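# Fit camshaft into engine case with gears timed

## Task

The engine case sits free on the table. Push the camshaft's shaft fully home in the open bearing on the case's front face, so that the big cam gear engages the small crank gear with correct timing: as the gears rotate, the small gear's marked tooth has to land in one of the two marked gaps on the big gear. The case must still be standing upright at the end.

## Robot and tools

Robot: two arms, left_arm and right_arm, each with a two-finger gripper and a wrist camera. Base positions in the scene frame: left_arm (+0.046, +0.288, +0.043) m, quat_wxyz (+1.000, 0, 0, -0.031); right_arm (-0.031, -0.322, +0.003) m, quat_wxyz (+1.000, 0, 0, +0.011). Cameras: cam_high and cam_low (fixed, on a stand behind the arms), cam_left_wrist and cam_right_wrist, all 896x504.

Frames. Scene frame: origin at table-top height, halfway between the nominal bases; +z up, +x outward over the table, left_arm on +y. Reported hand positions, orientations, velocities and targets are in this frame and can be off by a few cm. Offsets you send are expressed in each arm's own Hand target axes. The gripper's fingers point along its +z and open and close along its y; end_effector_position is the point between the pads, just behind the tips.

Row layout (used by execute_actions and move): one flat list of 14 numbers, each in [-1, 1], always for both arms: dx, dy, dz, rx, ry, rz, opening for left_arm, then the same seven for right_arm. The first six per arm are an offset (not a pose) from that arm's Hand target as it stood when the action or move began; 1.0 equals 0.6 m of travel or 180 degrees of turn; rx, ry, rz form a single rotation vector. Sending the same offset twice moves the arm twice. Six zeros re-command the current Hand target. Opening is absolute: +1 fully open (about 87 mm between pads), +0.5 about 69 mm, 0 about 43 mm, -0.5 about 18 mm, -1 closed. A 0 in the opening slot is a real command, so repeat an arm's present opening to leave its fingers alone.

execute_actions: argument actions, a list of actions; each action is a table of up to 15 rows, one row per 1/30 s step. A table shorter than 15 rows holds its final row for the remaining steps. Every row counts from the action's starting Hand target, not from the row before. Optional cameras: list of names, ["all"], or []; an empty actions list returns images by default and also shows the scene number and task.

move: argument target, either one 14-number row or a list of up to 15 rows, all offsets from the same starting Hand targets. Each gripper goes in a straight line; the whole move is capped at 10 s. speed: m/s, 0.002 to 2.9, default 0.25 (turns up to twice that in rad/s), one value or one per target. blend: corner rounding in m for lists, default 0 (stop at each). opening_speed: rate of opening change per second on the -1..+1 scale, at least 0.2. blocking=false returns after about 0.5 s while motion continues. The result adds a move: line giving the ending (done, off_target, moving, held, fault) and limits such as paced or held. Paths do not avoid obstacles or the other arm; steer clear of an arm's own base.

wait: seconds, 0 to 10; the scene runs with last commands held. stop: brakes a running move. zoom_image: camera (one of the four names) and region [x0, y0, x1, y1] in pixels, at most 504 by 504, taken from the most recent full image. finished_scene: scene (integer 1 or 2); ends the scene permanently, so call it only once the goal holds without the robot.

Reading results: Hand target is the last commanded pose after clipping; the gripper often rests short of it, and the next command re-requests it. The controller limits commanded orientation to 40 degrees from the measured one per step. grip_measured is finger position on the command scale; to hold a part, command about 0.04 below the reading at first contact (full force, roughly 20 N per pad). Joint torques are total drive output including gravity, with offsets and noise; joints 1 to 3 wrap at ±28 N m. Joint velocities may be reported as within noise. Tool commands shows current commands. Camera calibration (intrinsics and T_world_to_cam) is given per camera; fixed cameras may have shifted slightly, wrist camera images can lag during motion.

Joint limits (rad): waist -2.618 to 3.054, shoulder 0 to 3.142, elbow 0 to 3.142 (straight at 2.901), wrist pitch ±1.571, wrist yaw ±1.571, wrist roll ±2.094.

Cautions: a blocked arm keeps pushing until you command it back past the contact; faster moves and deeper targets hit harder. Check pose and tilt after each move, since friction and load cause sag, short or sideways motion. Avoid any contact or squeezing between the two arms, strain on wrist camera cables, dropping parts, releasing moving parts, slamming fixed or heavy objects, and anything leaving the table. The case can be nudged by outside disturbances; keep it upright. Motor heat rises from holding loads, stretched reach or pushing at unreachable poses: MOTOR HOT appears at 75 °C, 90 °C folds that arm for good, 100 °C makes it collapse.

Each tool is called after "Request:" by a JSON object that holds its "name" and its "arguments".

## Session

Request:
{"name": "execute_actions", "arguments": {"actions": []}}

Request:
{"name": "zoom_image", "arguments": {"camera": "cam_high", "region": [370, 190, 590, 314]}}

Request:
{"name": "zoom_image", "arguments": {"camera": "cam_low", "region": [290, 220, 480, 310]}}

Scene clock: 0.00 s.
left_arm: end_effector_position=(+0.4225, +0.2975, +0.1038) grip_measured=+1.000 end_effector_quat_wxyz=(+0.586, -0.063, +0.802, +0.096) | right_arm: end_effector_position=(+0.3604, -0.3468, +0.0582) grip_measured=+1.000 end_effector_quat_wxyz=(+0.582, +0.045, +0.812, -0.022)
Joint positions: left_arm=[-0.073 1.521 0.351 0.849 -0.359 -0.032 1] | right_arm=[-0.068 1.566 0.394 0.845 0.043 0.033 1]
Joint velocities: within noise
Joint torques (N m): no reading
Motor temperatures (°C): left_arm=[22 46 32 25 23 22 23] | right_arm=[23 30 33 36 23 24 23]
Heat: left arm: 46 °C; right arm: 36 °C.
Hand target: left_arm +0.4227, +0.2974, +0.1040; +0.585, -0.062, +0.803, +0.096 | right_arm +0.3663, -0.3471, +0.0694; +0.597, +0.045, +0.801, -0.022
Tool commands: left_gripper/opening=+1.0 right_gripper/opening=+1.0
camera_calibration:
cam_left_wrist: T_world_to_cam=[[0.214995, -0.97399, -0.0715536, 0.200894], [-0.903586, -0.170584, -0.392981, 0.49601], [0.370554, 0.149144, -0.916758, 0.0335441], [0, 0, 0, 1]] pos_world=[0.392566, 0.275277, 0.240049]
cam_right_wrist: T_world_to_cam=[[-0.0666209, -0.996413, -0.0521842, -0.314724], [-0.928008, 0.0810913, -0.363629, 0.402889], [0.366556, 0.024202, -0.930081, 0.0756525], [0, 0, 0, 1]] pos_world=[0.325186, -0.348097, 0.200441]

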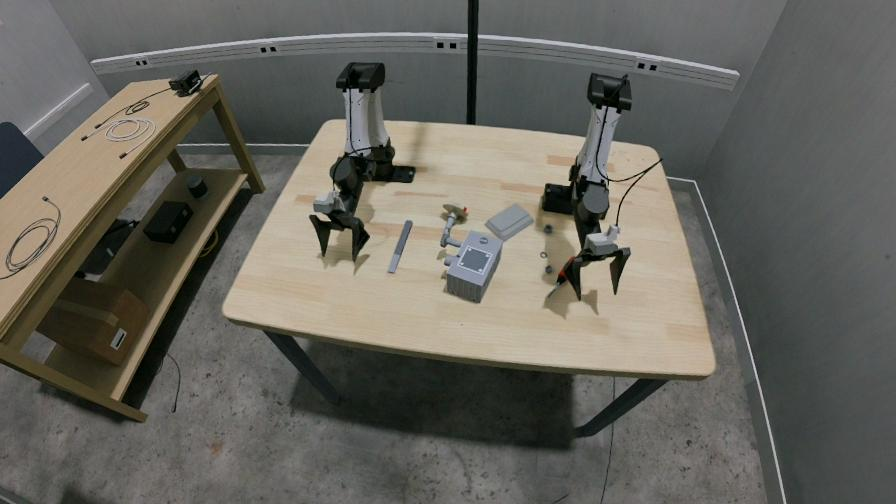

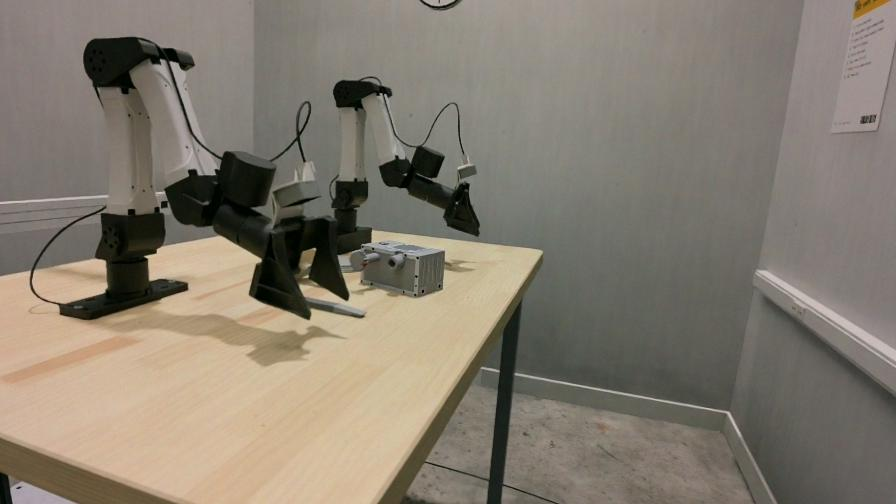

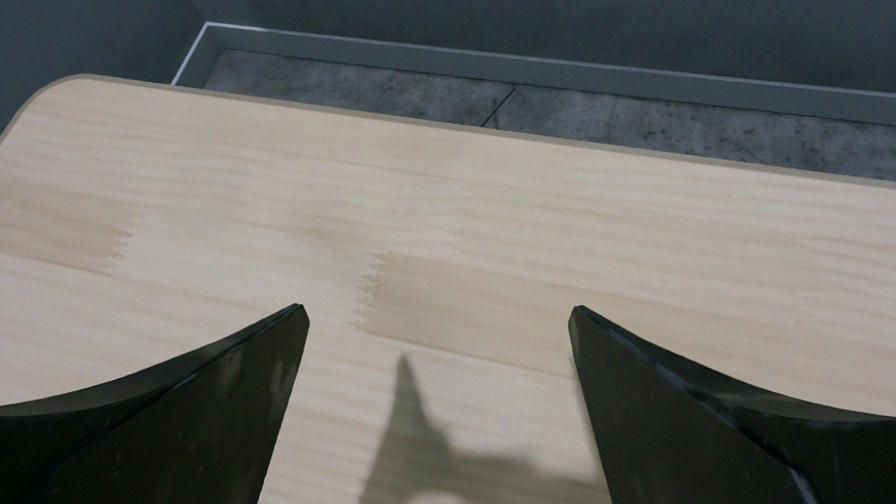

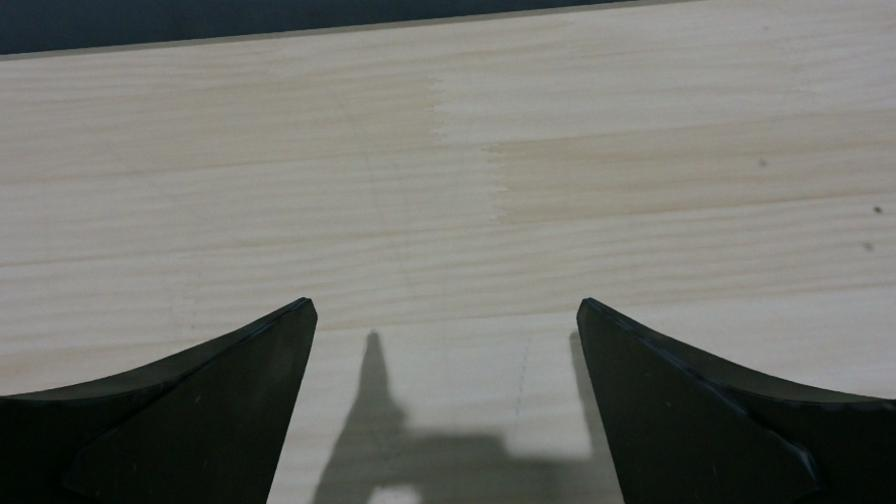

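Scaled by 2.291 from the camera's 896x504 image, which has a finer 1280x720 frame.

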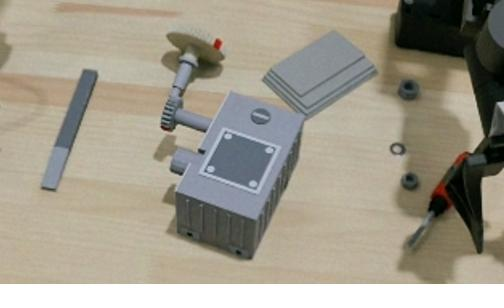

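Scaled by 2.653 from the camera's 896x504 image, which has a finer 1280x720 frame.

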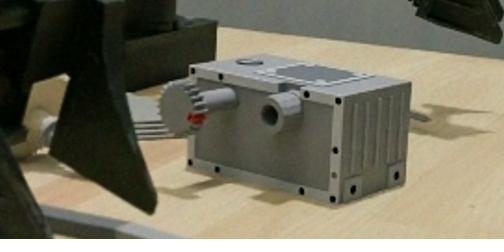

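Request:
{"name": "move", "arguments": {"target": [[-0.118,0.0095,-0.1807,0.1,0,0.034,1,-0.123,0.1355,0.008,-0.427,-0.057,-0.035,1],[0,-0.5,-0.4787,0.399,0.005,0.135,1,-0.123,0.1355,0.008,-0.427,-0.057,-0.035,1]], "blend": 0.04, "cameras": ["all"]}}

Request:
{"name": "zoom_image", "arguments": {"camera": "cam_right_wrist", "region": [100, 60, 500, 280]}}

Scene clock: 85.03 s.
left_arm: end_effector_position=(+0.2202, -0.0512, +0.1565) grip_measured=+1.000 end_effector_quat_wxyz=(+0.468, +0.444, +0.716, -0.268) | right_arm: end_effector_position=(+0.3966, -0.2718, +0.1334) grip_measured=+1.000 end_effector_quat_wxyz=(+0.547, -0.364, +0.607, +0.447)
Joint positions: left_arm=[-1.054 1.286 0.589 0.264 -0.038 0.018 1] | right_arm=[-0.324 2.026 1.019 0.957 -1.529 0.097 1]
Joint torques (N m): left_arm=[-0.36 -3.36 9.5 1.83 0.33 -0.03] | right_arm=[0.31 -6.67 7.95 1.95 -0.1 0.09]
Motor temperatures (°C): left_arm=[22 46 35 31 23 22 23] | right_arm=[23 32 37 43 23 24 23]
Heat: left arm: 46 °C; right arm: 43 °C.
Hand target: left_arm +0.2201, -0.0599, +0.1648; +0.473, +0.449, +0.706, -0.277 | right_arm +0.3997, -0.2700, +0.1402; +0.558, -0.378, +0.590, +0.446
Off the commanded pose: left_arm 0.012 m, 2 deg | right_arm 0.008 m, 3 deg.
move: off_target (left_arm, right_arm)
camera_calibration:
cam_left_wrist: T_world_to_cam=[[-0.884799, -0.465393, -0.0232447, 0.169227], [-0.442906, 0.855451, -0.268398, 0.206041], [0.144796, -0.227183, -0.963028, 0.246485], [0, 0, 0, 1]] pos_world=[0.205299, -0.0415035, 0.296606]
cam_right_wrist: T_world_to_cam=[[0.940749, -0.29442, -0.168249, -0.426969], [-0.331669, -0.695555, -0.637337, 0.0466489], [0.0706187, 0.655377, -0.751993, 0.395728], [0, 0, 0, 1]] pos_world=[0.389197, -0.352613, 0.255479]

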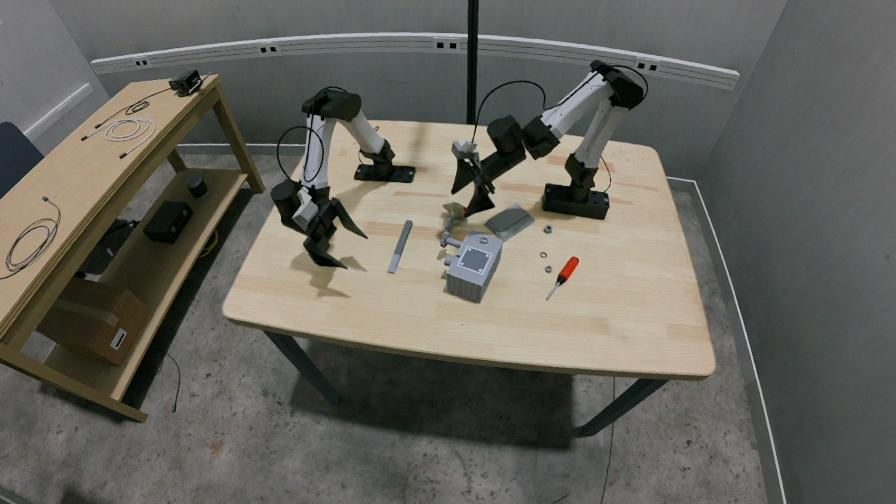

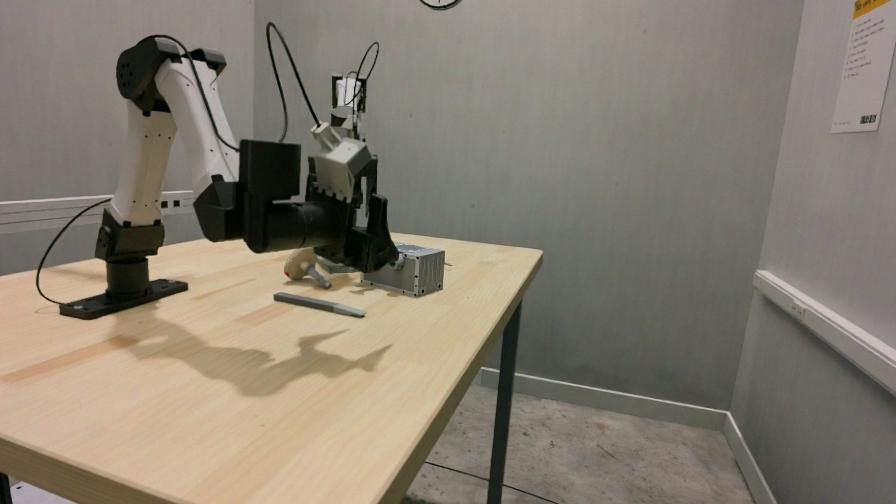

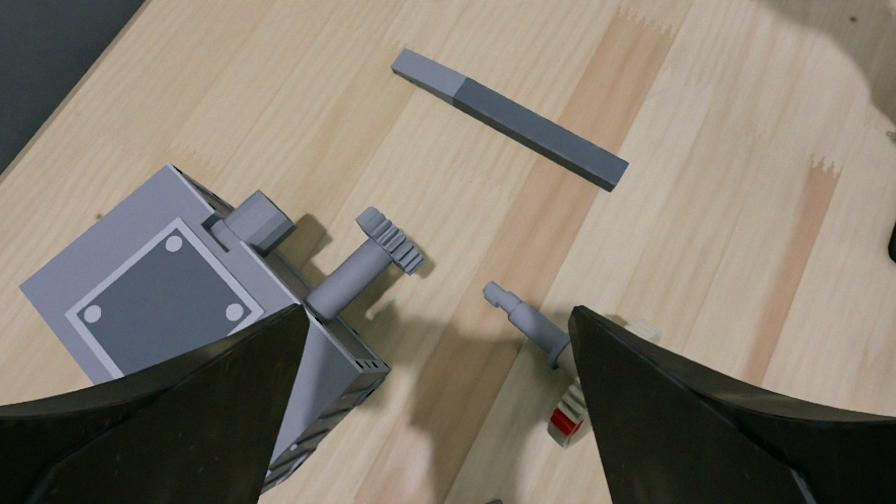

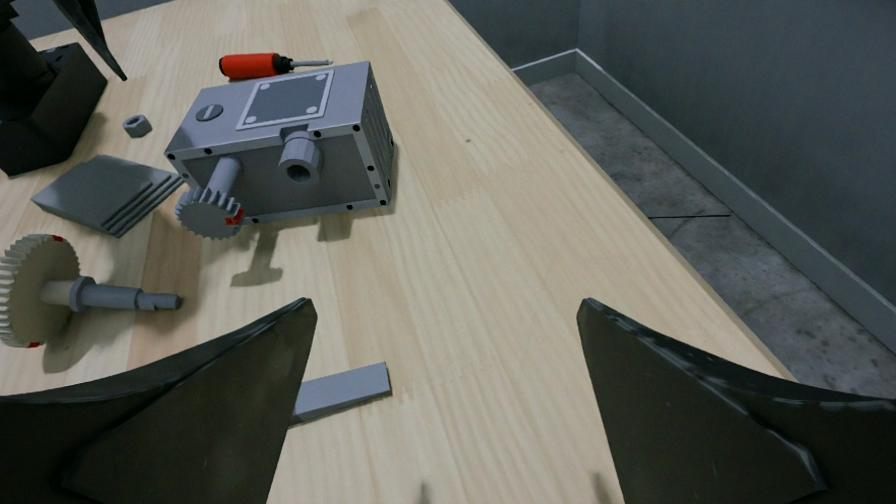

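Scaled by 1.260 from the camera's 896x504 image, which has a finer 1280x720 frame.

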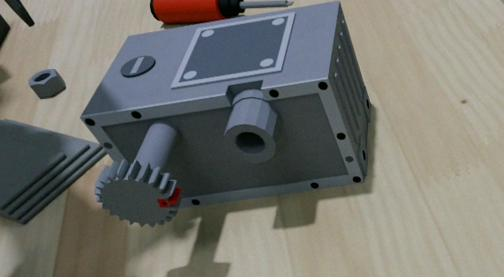

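Request:
{"name": "move", "arguments": {"target": [0.059,-0.086,-0.011,0.2466,0.327,0.1444,1,0,0,0,0,0,0,1], "cameras": ["cam_left_wrist","cam_right_wrist"]}}

Request:
{"name": "zoom_image", "arguments": {"camera": "cam_right_wrist", "region": [0, 200, 260, 380]}}

Scene clock: 172.20 s.
left_arm: end_effector_position=(+0.1669, -0.0622, +0.1343) grip_measured=+1.000 end_effector_quat_wxyz=(-0.066, +0.792, +0.586, -0.155) | right_arm: end_effector_position=(+0.3979, -0.2720, +0.1351) grip_measured=+1.000 end_effector_quat_wxyz=(+0.549, -0.365, +0.605, +0.447)
Joint positions: left_arm=[-1.092 2.146 1.914 -1.403 0.332 0.723 1] | right_arm=[-0.324 2.043 1.019 1.063 -1.529 0.178 1]
Joint torques (N m): left_arm=[-0.21 -8.7 8.2 -0.01 0.48 0.04] | right_arm=[0.31 -6.69 7.28 1.9 -0.03 0.08]
Motor temperatures (°C): left_arm=[22 43 42 35 23 22 23] | right_arm=[23 36 40 41 23 24 23]
Heat: left arm: 43 °C; right arm: 41 °C.
Hand target: left_arm +0.1659, -0.0643, +0.1333; -0.071, +0.797, +0.579, -0.156 | right_arm +0.3997, -0.2700, +0.1402; +0.557, -0.378, +0.590, +0.446
Off the commanded pose: left_arm 0.003 m, 1 deg | right_arm 0.006 m, 2 deg.
move: done
camera_calibration:
cam_left_wrist: T_world_to_cam=[[-0.910957, 0.294951, 0.288377, 0.126241], [0.412241, 0.675795, 0.611031, -0.0861287], [-0.0146597, 0.675503, -0.737211, 0.282721], [0, 0, 0, 1]] pos_world=[0.15465, -0.170009, 0.224647]
cam_right_wrist: T_world_to_cam=[[0.941993, -0.293878, -0.162124, -0.429177], [-0.327005, -0.694796, -0.640567, 0.0467763], [0.0756052, 0.656425, -0.750593, 0.395149], [0, 0, 0, 1]] pos_world=[0.389703, -0.353011, 0.25698]
Images, in order (width x height): cam_left_wrist 896x504, cam_right_wrist 896x504.

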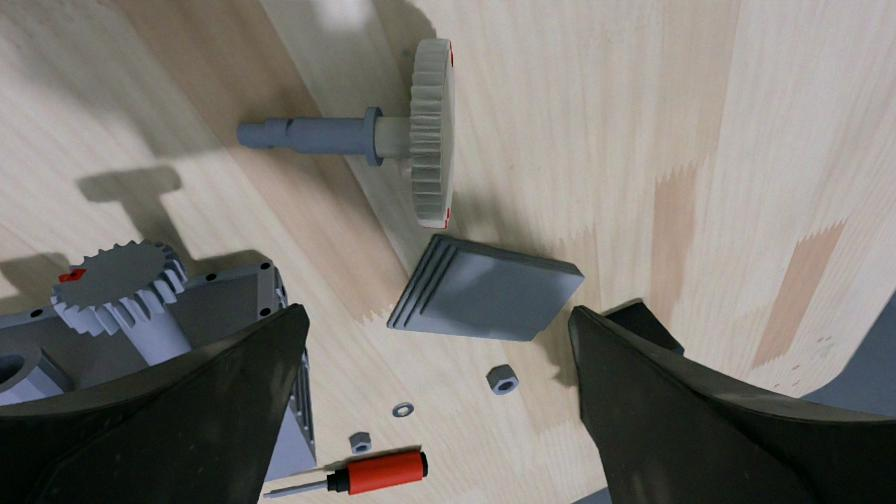

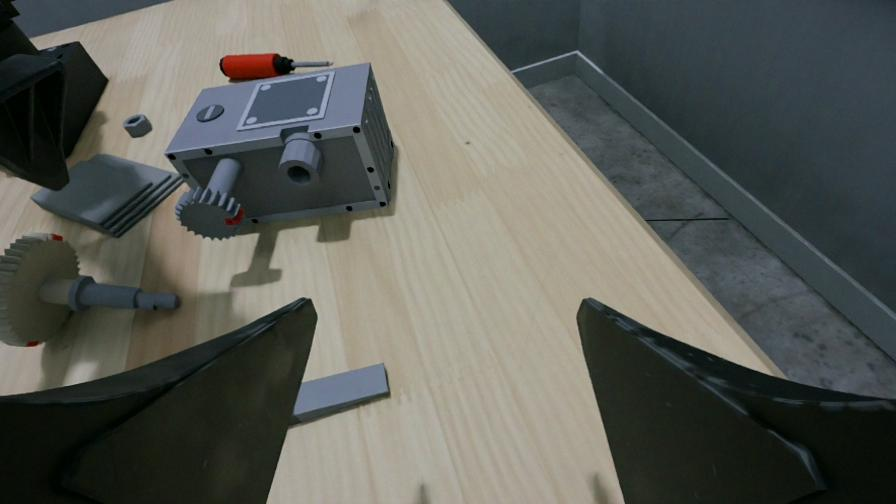

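Scaled by 1.938 from the camera's 896x504 image, which has a finer 1280x720 frame.

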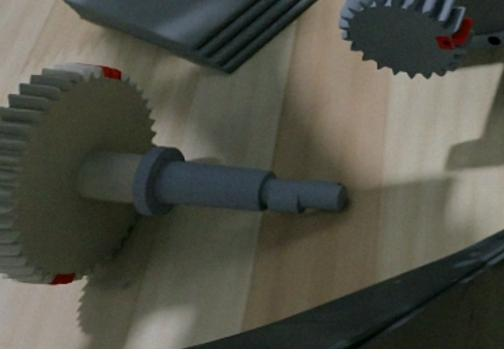

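Request:
{"name": "move", "arguments": {"target": [0,0.01,0.09,0,0,0,1,0,0,0,0,0,0,1], "speed": 0.1, "cameras": ["cam_left_wrist","cam_right_wrist"]}}

Request:
{"name": "zoom_image", "arguments": {"camera": "cam_right_wrist", "region": [0, 150, 260, 380]}}

Scene clock: 182.47 s.
left_arm: end_effector_position=(+0.1568, -0.0699, +0.0883) grip_measured=+1.000 end_effector_quat_wxyz=(-0.063, +0.801, +0.575, -0.155) | right_arm: end_effector_position=(+0.3981, -0.2721, +0.1358) grip_measured=+1.000 end_effector_quat_wxyz=(+0.550, -0.366, +0.604, +0.446)
Joint positions: left_arm=[-1.125 2.167 1.767 -1.223 0.332 0.717 1] | right_arm=[-0.324 2.047 1.019 1.089 -1.529 0.198 1]
Joint torques (N m): left_arm=[-0.39 -9.06 5.04 0.31 0.49 -0.25] | right_arm=[0.29 -6.65 7.15 1.89 -0.02 0.08]
Motor temperatures (°C): left_arm=[22 48 40 33 23 22 23] | right_arm=[23 35 40 42 23 24 23]
Heat: left arm: 48 °C; right arm: 42 °C.
Hand target: left_arm +0.1534, -0.0699, +0.0808; -0.071, +0.797, +0.579, -0.156 | right_arm +0.3997, -0.2700, +0.1403; +0.557, -0.378, +0.590, +0.446
Off the commanded pose: left_arm 0.008 m, 1 deg | right_arm 0.005 m, 2 deg.
move: done
camera_calibration:
cam_left_wrist: T_world_to_cam=[[-0.90373, 0.32192, 0.282205, 0.133797], [0.428055, 0.669633, 0.606928, -0.051223], [0.00640848, 0.669298, -0.742967, 0.250734], [0, 0, 0, 1]] pos_world=[0.141236, -0.176587, 0.179617]
cam_right_wrist: T_world_to_cam=[[0.942395, -0.29382, -0.159879, -0.429686], [-0.325422, -0.694708, -0.641468, 0.0468399], [0.0774072, 0.656544, -0.750305, 0.394948], [0, 0, 0, 1]] pos_world=[0.389605, -0.353011, 0.25768]
Images, in order (width x height): cam_left_wrist 896x504, cam_right_wrist 896x504.

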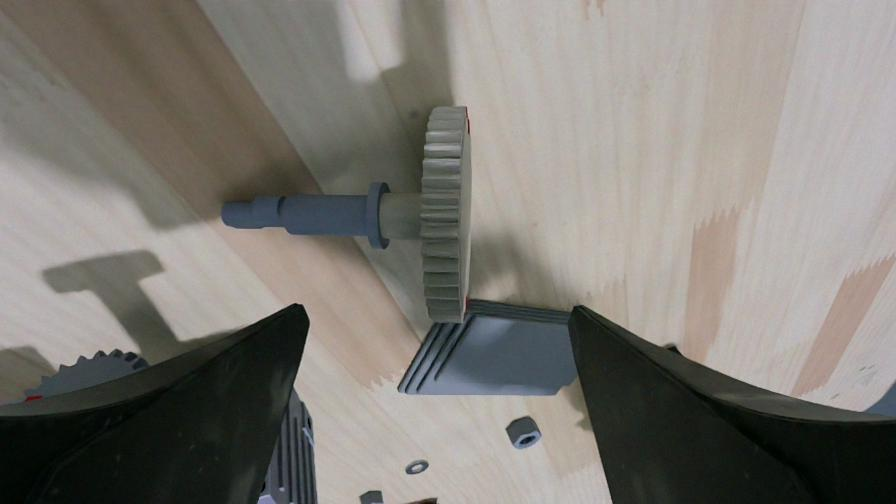

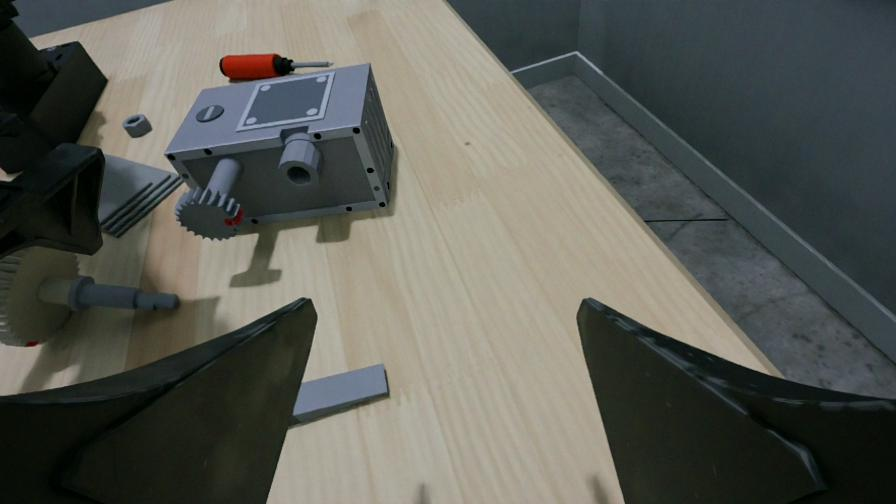

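Scaled by 1.938 from the camera's 896x504 image, which has a finer 1280x720 frame.

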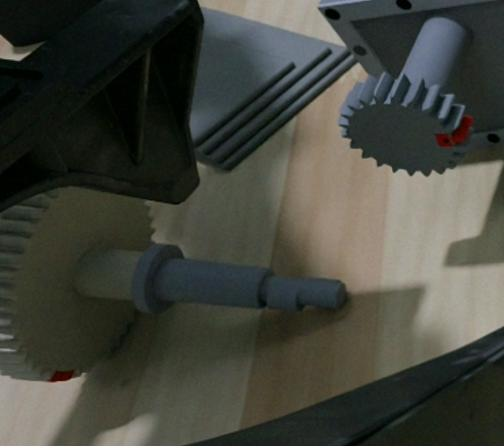

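Request:
{"name": "move", "arguments": {"target": [0,0,0.028,0,0,0,0.3,0,0,0,0,0,0,1], "speed": 0.08, "opening_speed": 1, "cameras": ["cam_left_wrist","cam_right_wrist"]}}

Request:
{"name": "zoom_image", "arguments": {"camera": "cam_right_wrist", "region": [0, 150, 260, 380]}}

Scene clock: 193.97 s.
left_arm: end_effector_position=(+0.1521, -0.0721, +0.0741) grip_measured=+0.300 end_effector_quat_wxyz=(-0.061, +0.801, +0.575, -0.155) | right_arm: end_effector_position=(+0.3983, -0.2721, +0.1357) grip_measured=+1.000 end_effector_quat_wxyz=(+0.550, -0.366, +0.604, +0.447)
Joint positions: left_arm=[-1.138 2.172 1.719 -1.159 0.332 0.703 0.65] | right_arm=[-0.324 2.051 1.019 1.108 -1.529 0.213 1]
Joint torques (N m): left_arm=[-0.25 -8.68 4.96 0.32 0.5 -0.21] | right_arm=[0.29 -6.71 7.09 1.91 -0.01 0.11]
Heat: left arm: 52 °C; right arm: 42 °C.
Hand target: left_arm +0.1479, -0.0710, +0.0650; -0.071, +0.797, +0.579, -0.156 | right_arm +0.3997, -0.2700, +0.1402; +0.557, -0.378, +0.590, +0.446
Off the commanded pose: left_arm 0.010 m, 1 deg | right_arm 0.005 m, 2 deg.
move: done
camera_calibration:
cam_left_wrist: T_world_to_cam=[[-0.90472, 0.32271, 0.278099, 0.134845], [0.425931, 0.67299, 0.604704, -0.0384394], [0.00798608, 0.665539, -0.74632, 0.24139], [0, 0, 0, 1]] pos_world=[0.136441, -0.178301, 0.165899]
cam_right_wrist: T_world_to_cam=[[0.942387, -0.293625, -0.160285, -0.429694], [-0.325495, -0.694268, -0.641907, 0.0469021], [0.0771991, 0.657097, -0.749843, 0.395078], [0, 0, 0, 1]] pos_world=[0.389705, -0.353211, 0.25748]
Images, in order (width x height): cam_left_wrist 896x504, cam_right_wrist 896x504.

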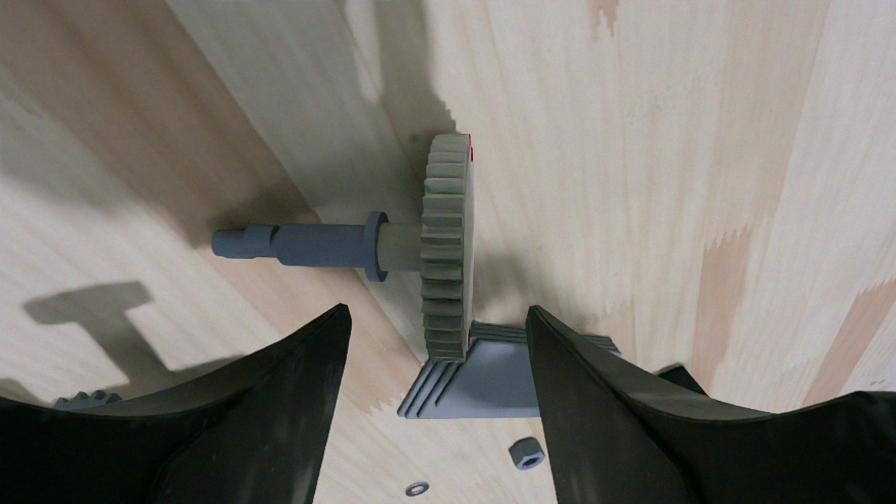

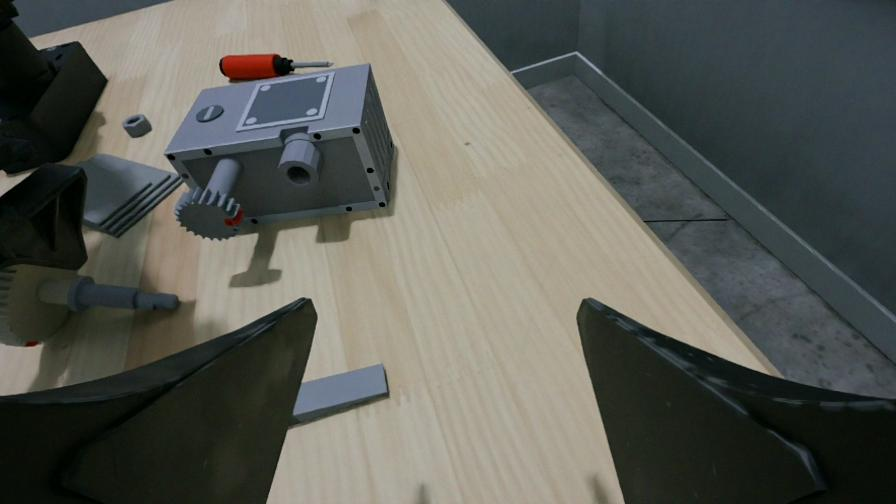

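Scaled by 1.938 from the camera's 896x504 image, which has a finer 1280x720 frame.

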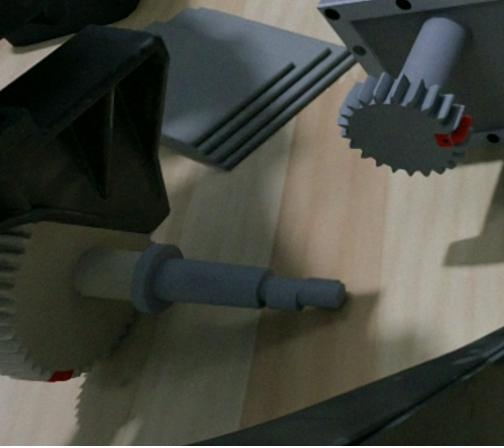

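Request:
{"name": "move", "arguments": {"target": [[0,-0.004,0.006,0,0,0,0.3,0,0,0,0,0,0,1],[0,-0.004,0.006,0,0,0,-0.85,0,0,0,0,0,0,1]], "speed": 0.06, "opening_speed": 0.8, "cameras": ["cam_left_wrist"]}}

Scene clock: 203.03 s.
left_arm: end_effector_position=(+0.1470, -0.0717, +0.0704) grip_measured=-0.614 end_effector_quat_wxyz=(-0.065, +0.798, +0.577, -0.159) | right_arm: end_effector_position=(+0.3985, -0.2721, +0.1359) grip_measured=+1.000 end_effector_quat_wxyz=(+0.550, -0.366, +0.603, +0.447)
Joint positions: left_arm=[-1.144 2.172 1.701 -1.144 0.343 0.69 0.193] | right_arm=[-0.324 2.058 1.019 1.142 -1.529 0.24 1]
Joint torques (N m): left_arm=[-0.43 -9.09 5.01 0.3 0.39 -0.16] | right_arm=[0.28 -6.78 6.95 1.86 0.01 0.09]
Heat: left arm: 52 °C; right arm: 42 °C.
Hand target: left_arm +0.1445, -0.0705, +0.0623; -0.071, +0.797, +0.579, -0.156 | right_arm +0.3997, -0.2700, +0.1403; +0.557, -0.378, +0.589, +0.446
Off the commanded pose: left_arm 0.009 m, 1 deg | right_arm 0.005 m, 2 deg.
move: done
camera_calibration:
cam_left_wrist: T_world_to_cam=[[-0.903219, 0.316604, 0.289754, 0.129627], [0.429152, 0.673934, 0.601366, -0.0343459], [-0.00488021, 0.667514, -0.744582, 0.24031], [0, 0, 0, 1]] pos_world=[0.132994, -0.178304, 0.162025]
Images, in order (width x height): cam_left_wrist 896x504.

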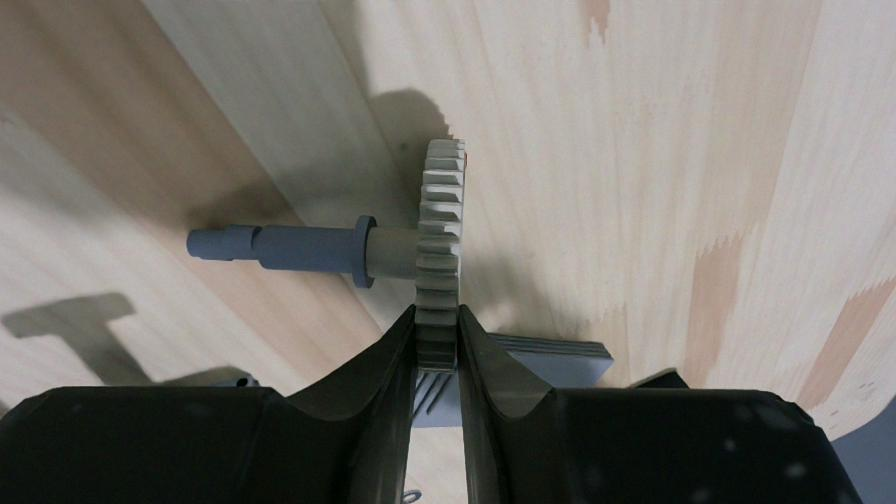

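Request:
{"name": "move", "arguments": {"target": [[-0.025,-0.044,-0.141,0,0,0,-0.85,0,0,0,0,0,0,1],[-0.084,0.038,-0.117,-0.151,-0.217,-0.479,-0.85,0,0,0,0,0,0,1]], "speed": 0.2, "blend": [0.02,0], "cameras": ["cam_left_wrist","cam_right_wrist"]}}

Request:
{"name": "zoom_image", "arguments": {"camera": "cam_right_wrist", "region": [0, 100, 360, 380]}}

Scene clock: 232.83 s.
left_arm: end_effector_position=(+0.1726, -0.1176, +0.1189) grip_measured=-0.616 end_effector_quat_wxyz=(+0.176, +0.113, +0.965, -0.157) | right_arm: end_effector_position=(+0.3986, -0.2721, +0.1364) grip_measured=+1.000 end_effector_quat_wxyz=(+0.551, -0.366, +0.603, +0.446)
Joint positions: left_arm=[-1.204 1.843 1.389 -0.676 -0.189 -0.99 0.192] | right_arm=[-0.324 2.066 1.019 1.183 -1.529 0.272 1]
Joint torques (N m): left_arm=[-0.34 -10.67 6.41 1.14 -0.18 -0.18] | right_arm=[0.28 -6.71 6.87 1.86 0.04 0.08]
Motor temperatures (°C): left_arm=[22 56 36 30 23 22 24] | right_arm=[23 36 40 41 23 24 23]
Heat: left arm: 56 °C; right arm: 41 °C.
Hand target: left_arm +0.1741, -0.1207, +0.1301; +0.191, +0.104, +0.961, -0.173 | right_arm +0.3997, -0.2700, +0.1402; +0.557, -0.378, +0.589, +0.446
Off the commanded pose: left_arm 0.012 m, 3 deg | right_arm 0.005 m, 2 deg.
move: off_target (left_arm)
camera_calibration:
cam_left_wrist: T_world_to_cam=[[-0.265958, -0.926234, 0.267126, -0.100165], [-0.824703, 0.3621, 0.434451, 0.155925], [-0.49913, -0.104754, -0.860172, 0.315396], [0, 0, 0, 1]] pos_world=[0.259376, -0.116198, 0.23031]
cam_right_wrist: T_world_to_cam=[[0.94298, -0.293162, -0.157624, -0.430384], [-0.323215, -0.693388, -0.644007, 0.0471838], [0.079504, 0.658232, -0.748605, 0.394776], [0, 0, 0, 1]] pos_world=[0.389708, -0.353309, 0.258079]
Images, in order (width x height): cam_left_wrist 896x504, cam_right_wrist 896x504.

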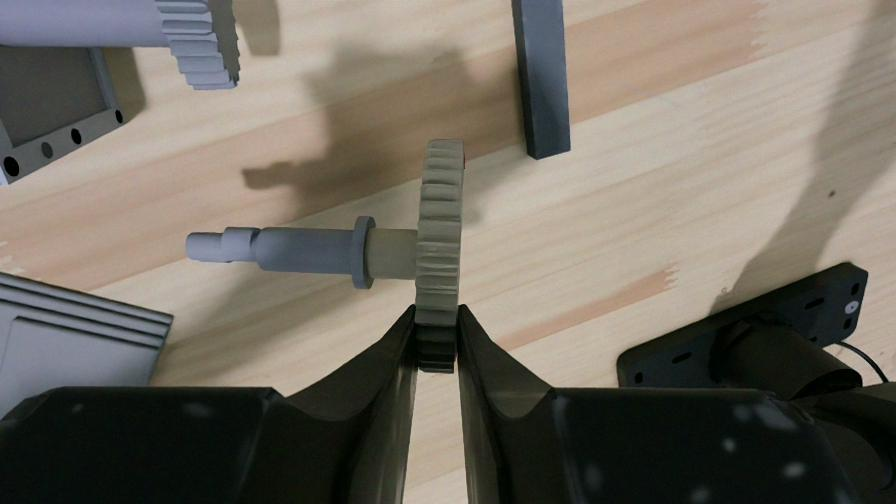

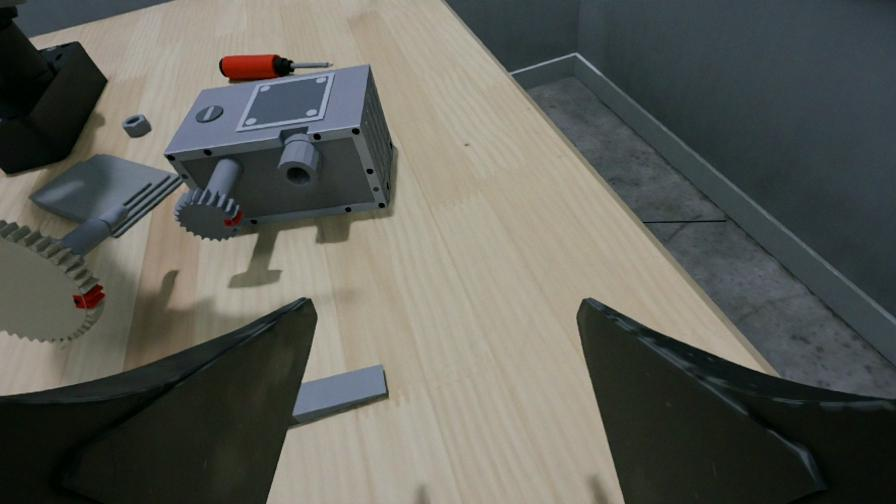

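Scaled by 1.400 from the camera's 896x504 image, which has a finer 1280x720 frame.

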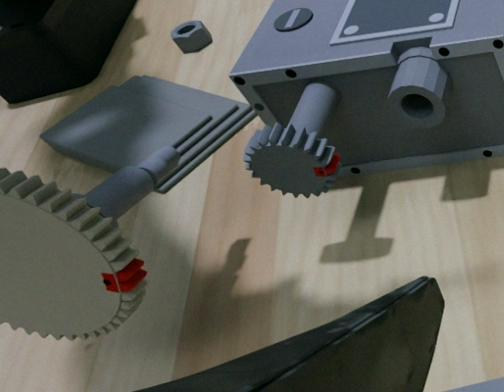

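Request:
{"name": "move", "arguments": {"target": [0.0404,0.0292,0.0866,0,0,0,-0.85,0,0,0,0,0,0,1], "speed": 0.1, "cameras": ["cam_low","cam_right_wrist"]}}

Request:
{"name": "zoom_image", "arguments": {"camera": "cam_right_wrist", "region": [0, 150, 300, 400]}}

Request:
{"name": "zoom_image", "arguments": {"camera": "cam_low", "region": [230, 230, 370, 310]}}

Scene clock: 248.30 s.
left_arm: end_effector_position=(+0.1736, -0.1190, +0.0741) grip_measured=-0.617 end_effector_quat_wxyz=(+0.185, +0.109, +0.961, -0.173) | right_arm: end_effector_position=(+0.3986, -0.2721, +0.1368) grip_measured=+1.000 end_effector_quat_wxyz=(+0.551, -0.366, +0.602, +0.446)
Joint positions: left_arm=[-1.204 1.874 1.228 -0.448 -0.193 -0.993 0.191] | right_arm=[-0.324 2.066 1.019 1.188 -1.529 0.276 1]
Joint torques (N m): left_arm=[-0.49 -7.88 5.9 1.26 -0.23 -0.21] | right_arm=[0.28 -6.61 6.86 1.84 0.04 0.1]
Motor temperatures (°C): left_arm=[22 61 36 31 23 22 24] | right_arm=[23 36 39 40 23 24 23]
Heat: left arm: 61 °C; right arm: 40 °C.
Hand target: left_arm +0.1741, -0.1207, +0.0702; +0.191, +0.104, +0.961, -0.173 | right_arm +0.3997, -0.2700, +0.1402; +0.557, -0.378, +0.590, +0.446
Off the commanded pose: left_arm 0.004 m, 1 deg | right_arm 0.004 m, 2 deg.
move: done
camera_calibration:
cam_right_wrist: T_world_to_cam=[[0.943097, -0.29318, -0.156886, -0.43047], [-0.322725, -0.693376, -0.644265, 0.0472891], [0.0801044, 0.658236, -0.748538, 0.394833], [0, 0, 0, 1]] pos_world=[0.389608, -0.353309, 0.258479]
Images, in order (width x height): cam_low 896x504, cam_right_wrist 896x504.

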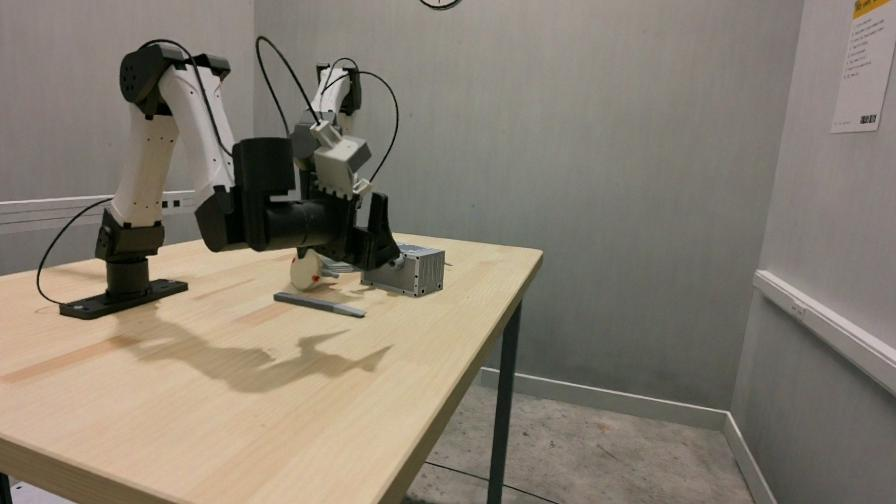

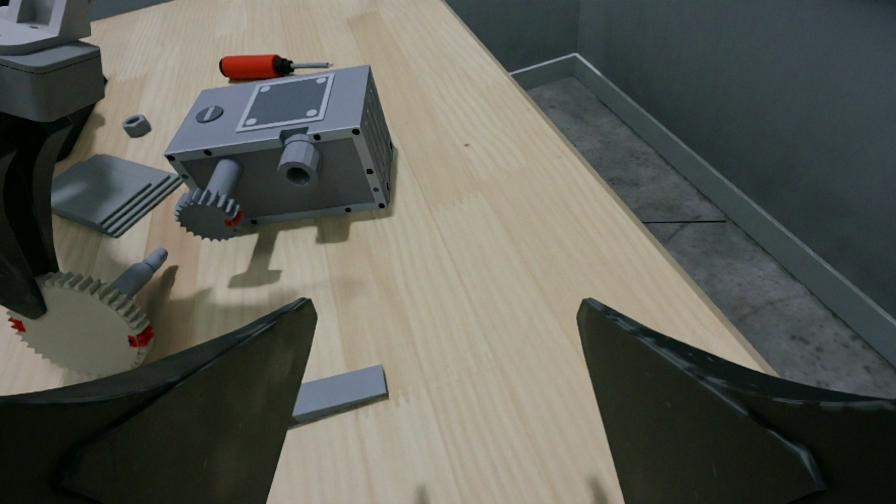

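Scaled by 1.680 from the camera's 896x504 image, which has a finer 1280x720 frame.

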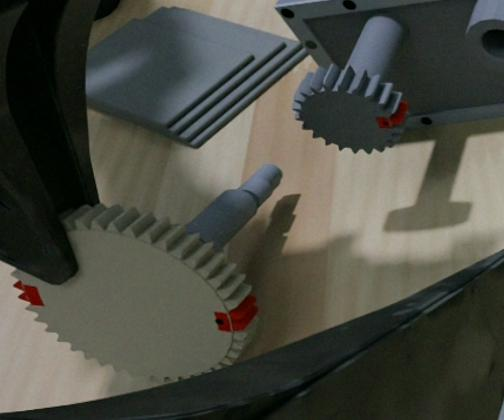

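Scaled by 3.600 from the camera's 896x504 image, which has a finer 1280x720 frame.

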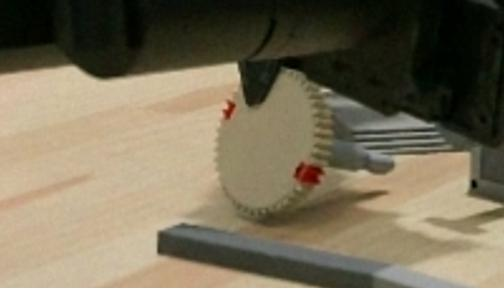

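Request:
{"name": "move", "arguments": {"target": [[0.0205,0.009,0.033,0,-0.083,0,-0.85,0,0,0,0,0,0,1],[0.0258,0.013,0.0445,0,-0.083,0,-0.85,0,0,0,0,0,0,1]], "speed": [0.08,0.03], "cameras": ["cam_low","cam_right_wrist"]}}

Request:
{"name": "zoom_image", "arguments": {"camera": "cam_right_wrist", "region": [0, 150, 300, 400]}}

Request:
{"name": "zoom_image", "arguments": {"camera": "cam_low", "region": [230, 230, 370, 310]}}

Scene clock: 286.47 s.
left_arm: end_effector_position=(+0.1721, -0.1371, +0.0654) grip_measured=-0.620 end_effector_quat_wxyz=(+0.320, +0.075, +0.918, -0.222) | right_arm: end_effector_position=(+0.3986, -0.2721, +0.1371) grip_measured=+1.000 end_effector_quat_wxyz=(+0.551, -0.366, +0.602, +0.446)
Joint positions: left_arm=[-1.333 1.854 1.032 -0.084 -0.484 -1.063 0.19] | right_arm=[-0.324 2.066 1.019 1.192 -1.529 0.279 1]
Joint torques (N m): left_arm=[0.12 -5.05 4.44 1.05 -0.31 -0.15] | right_arm=[0.28 -6.56 6.84 1.84 0.04 0.09]
Motor temperatures (°C): left_arm=[22 53 36 31 23 22 24] | right_arm=[23 35 39 40 23 24 23]
Heat: left arm: 53 °C; right arm: 40 °C.
Hand target: left_arm +0.1709, -0.1213, +0.0384; +0.315, +0.081, +0.928, -0.185 | right_arm +0.3997, -0.2700, +0.1402; +0.557, -0.378, +0.589, +0.446
Off the commanded pose: left_arm 0.031 m, 5 deg | right_arm 0.004 m, 2 deg.
move: off_target (left_arm)
camera_calibration:
cam_right_wrist: T_world_to_cam=[[0.943296, -0.293201, -0.155643, -0.430642], [-0.321918, -0.693589, -0.64444, 0.0470743], [0.080998, 0.658002, -0.748647, 0.394672], [0, 0, 0, 1]] pos_world=[0.389409, -0.35331, 0.25878]
Images, in order (width x height): cam_low 896x504, cam_right_wrist 896x504.

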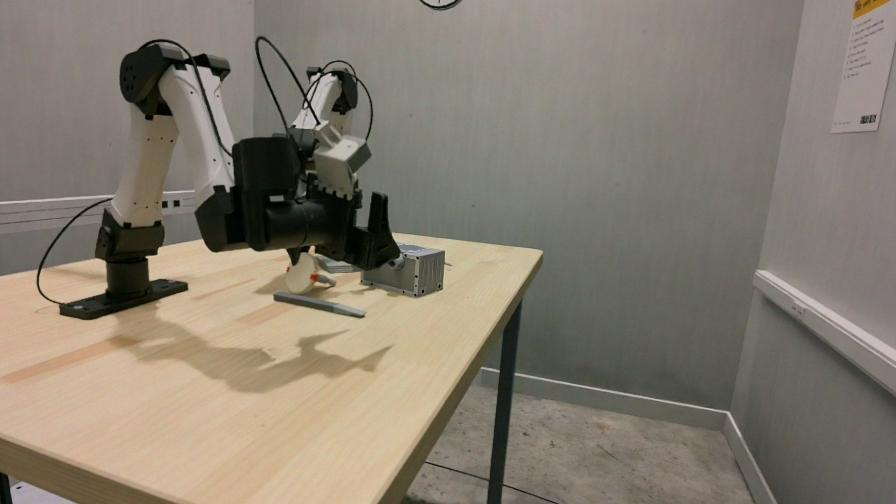

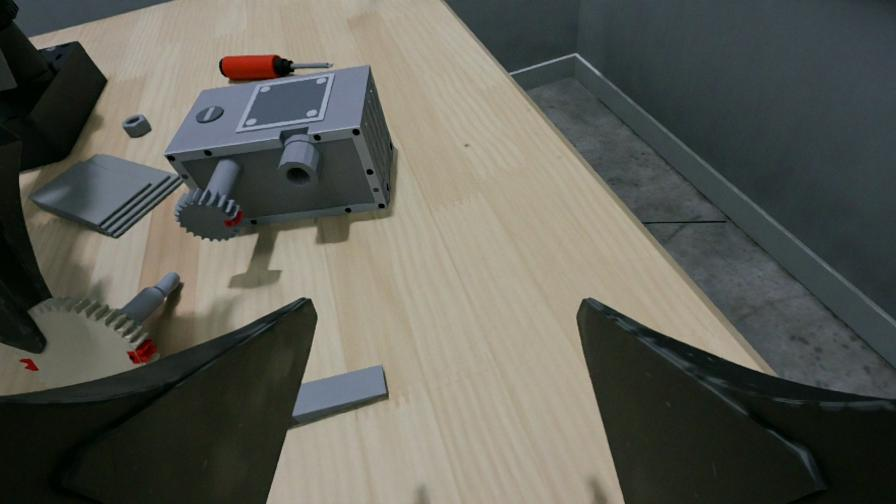

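Scaled by 1.680 from the camera's 896x504 image, which has a finer 1280x720 frame.

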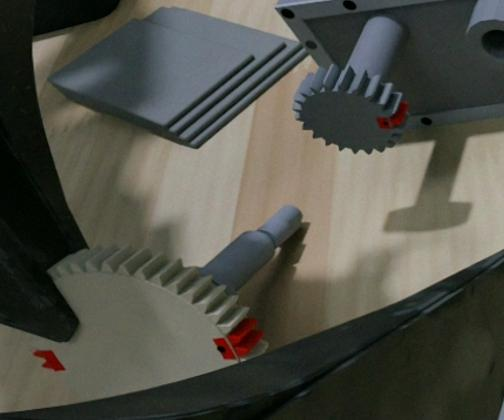

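Scaled by 3.600 from the camera's 896x504 image, which has a finer 1280x720 frame.

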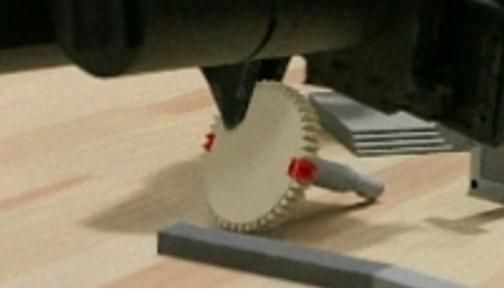

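Request:
{"name": "move", "arguments": {"target": [-0.018,-0.026,-0.014,0,0,0,-0.85,0,0,0,0,0,0,1], "speed": 0.05, "cameras": ["cam_low","cam_left_wrist"]}}

Request:
{"name": "zoom_image", "arguments": {"camera": "cam_low", "region": [230, 230, 370, 310]}}

Scene clock: 300.77 s.
left_arm: end_effector_position=(+0.1721, -0.1389, +0.0664) grip_measured=-0.619 end_effector_quat_wxyz=(+0.317, +0.077, +0.922, -0.210) | right_arm: end_effector_position=(+0.3986, -0.2721, +0.1372) grip_measured=+1.000 end_effector_quat_wxyz=(+0.551, -0.366, +0.602, +0.446)
Joint positions: left_arm=[-1.335 1.869 1.074 -0.14 -0.488 -1.067 0.19] | right_arm=[-0.324 2.066 1.019 1.192 -1.529 0.279 1]
Joint torques (N m): left_arm=[-0.27 -6.35 7.8 0.79 -0.32 -0.12] | right_arm=[0.28 -6.56 6.84 1.85 0.04 0.09]
Heat: left arm: 52 °C; right arm: 40 °C.
Hand target: left_arm +0.1706, -0.1328, +0.0557; +0.314, +0.081, +0.928, -0.185 | right_arm +0.3997, -0.2700, +0.1402; +0.557, -0.378, +0.590, +0.446
Off the commanded pose: left_arm 0.012 m, 3 deg | right_arm 0.004 m, 2 deg.
move: off_target (left_arm)
camera_calibration:
cam_left_wrist: T_world_to_cam=[[-0.268518, -0.899588, 0.344441, -0.10709], [-0.932047, 0.332943, 0.142957, 0.219867], [-0.243281, -0.282648, -0.92786, 0.203505], [0, 0, 0, 1]] pos_world=[0.22568, -0.11202, 0.194279]
Images, in order (width x height): cam_low 896x504, cam_left_wrist 896x504.

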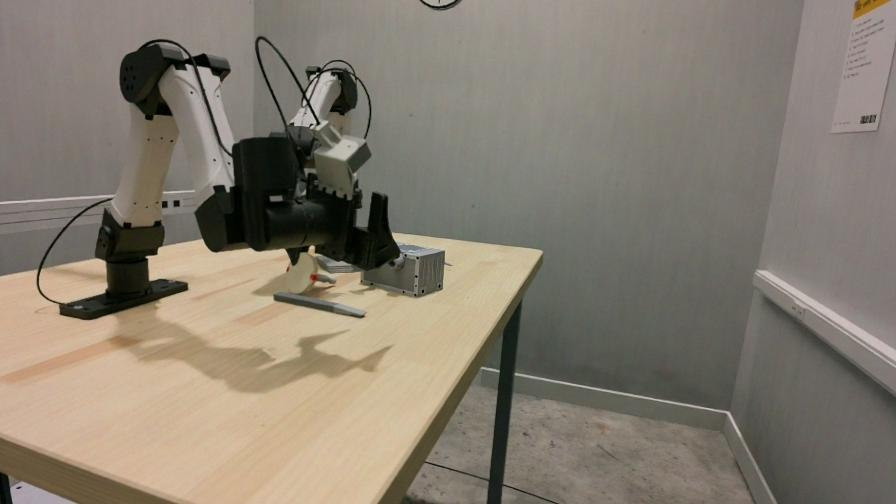

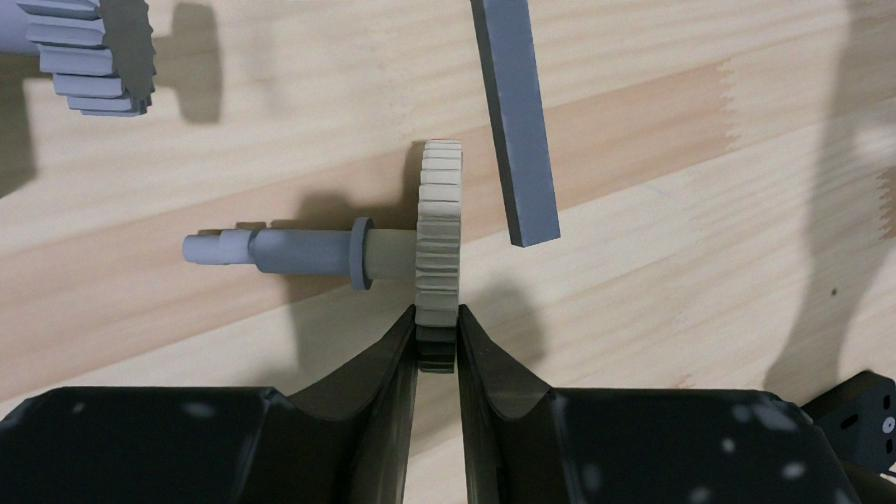

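Scaled by 3.600 from the camera's 896x504 image, which has a finer 1280x720 frame.

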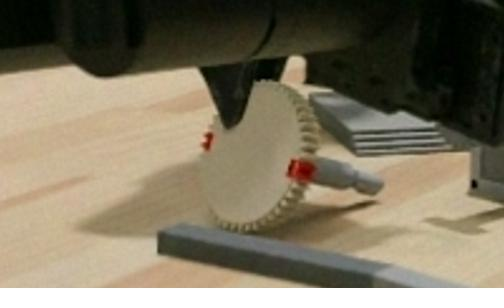

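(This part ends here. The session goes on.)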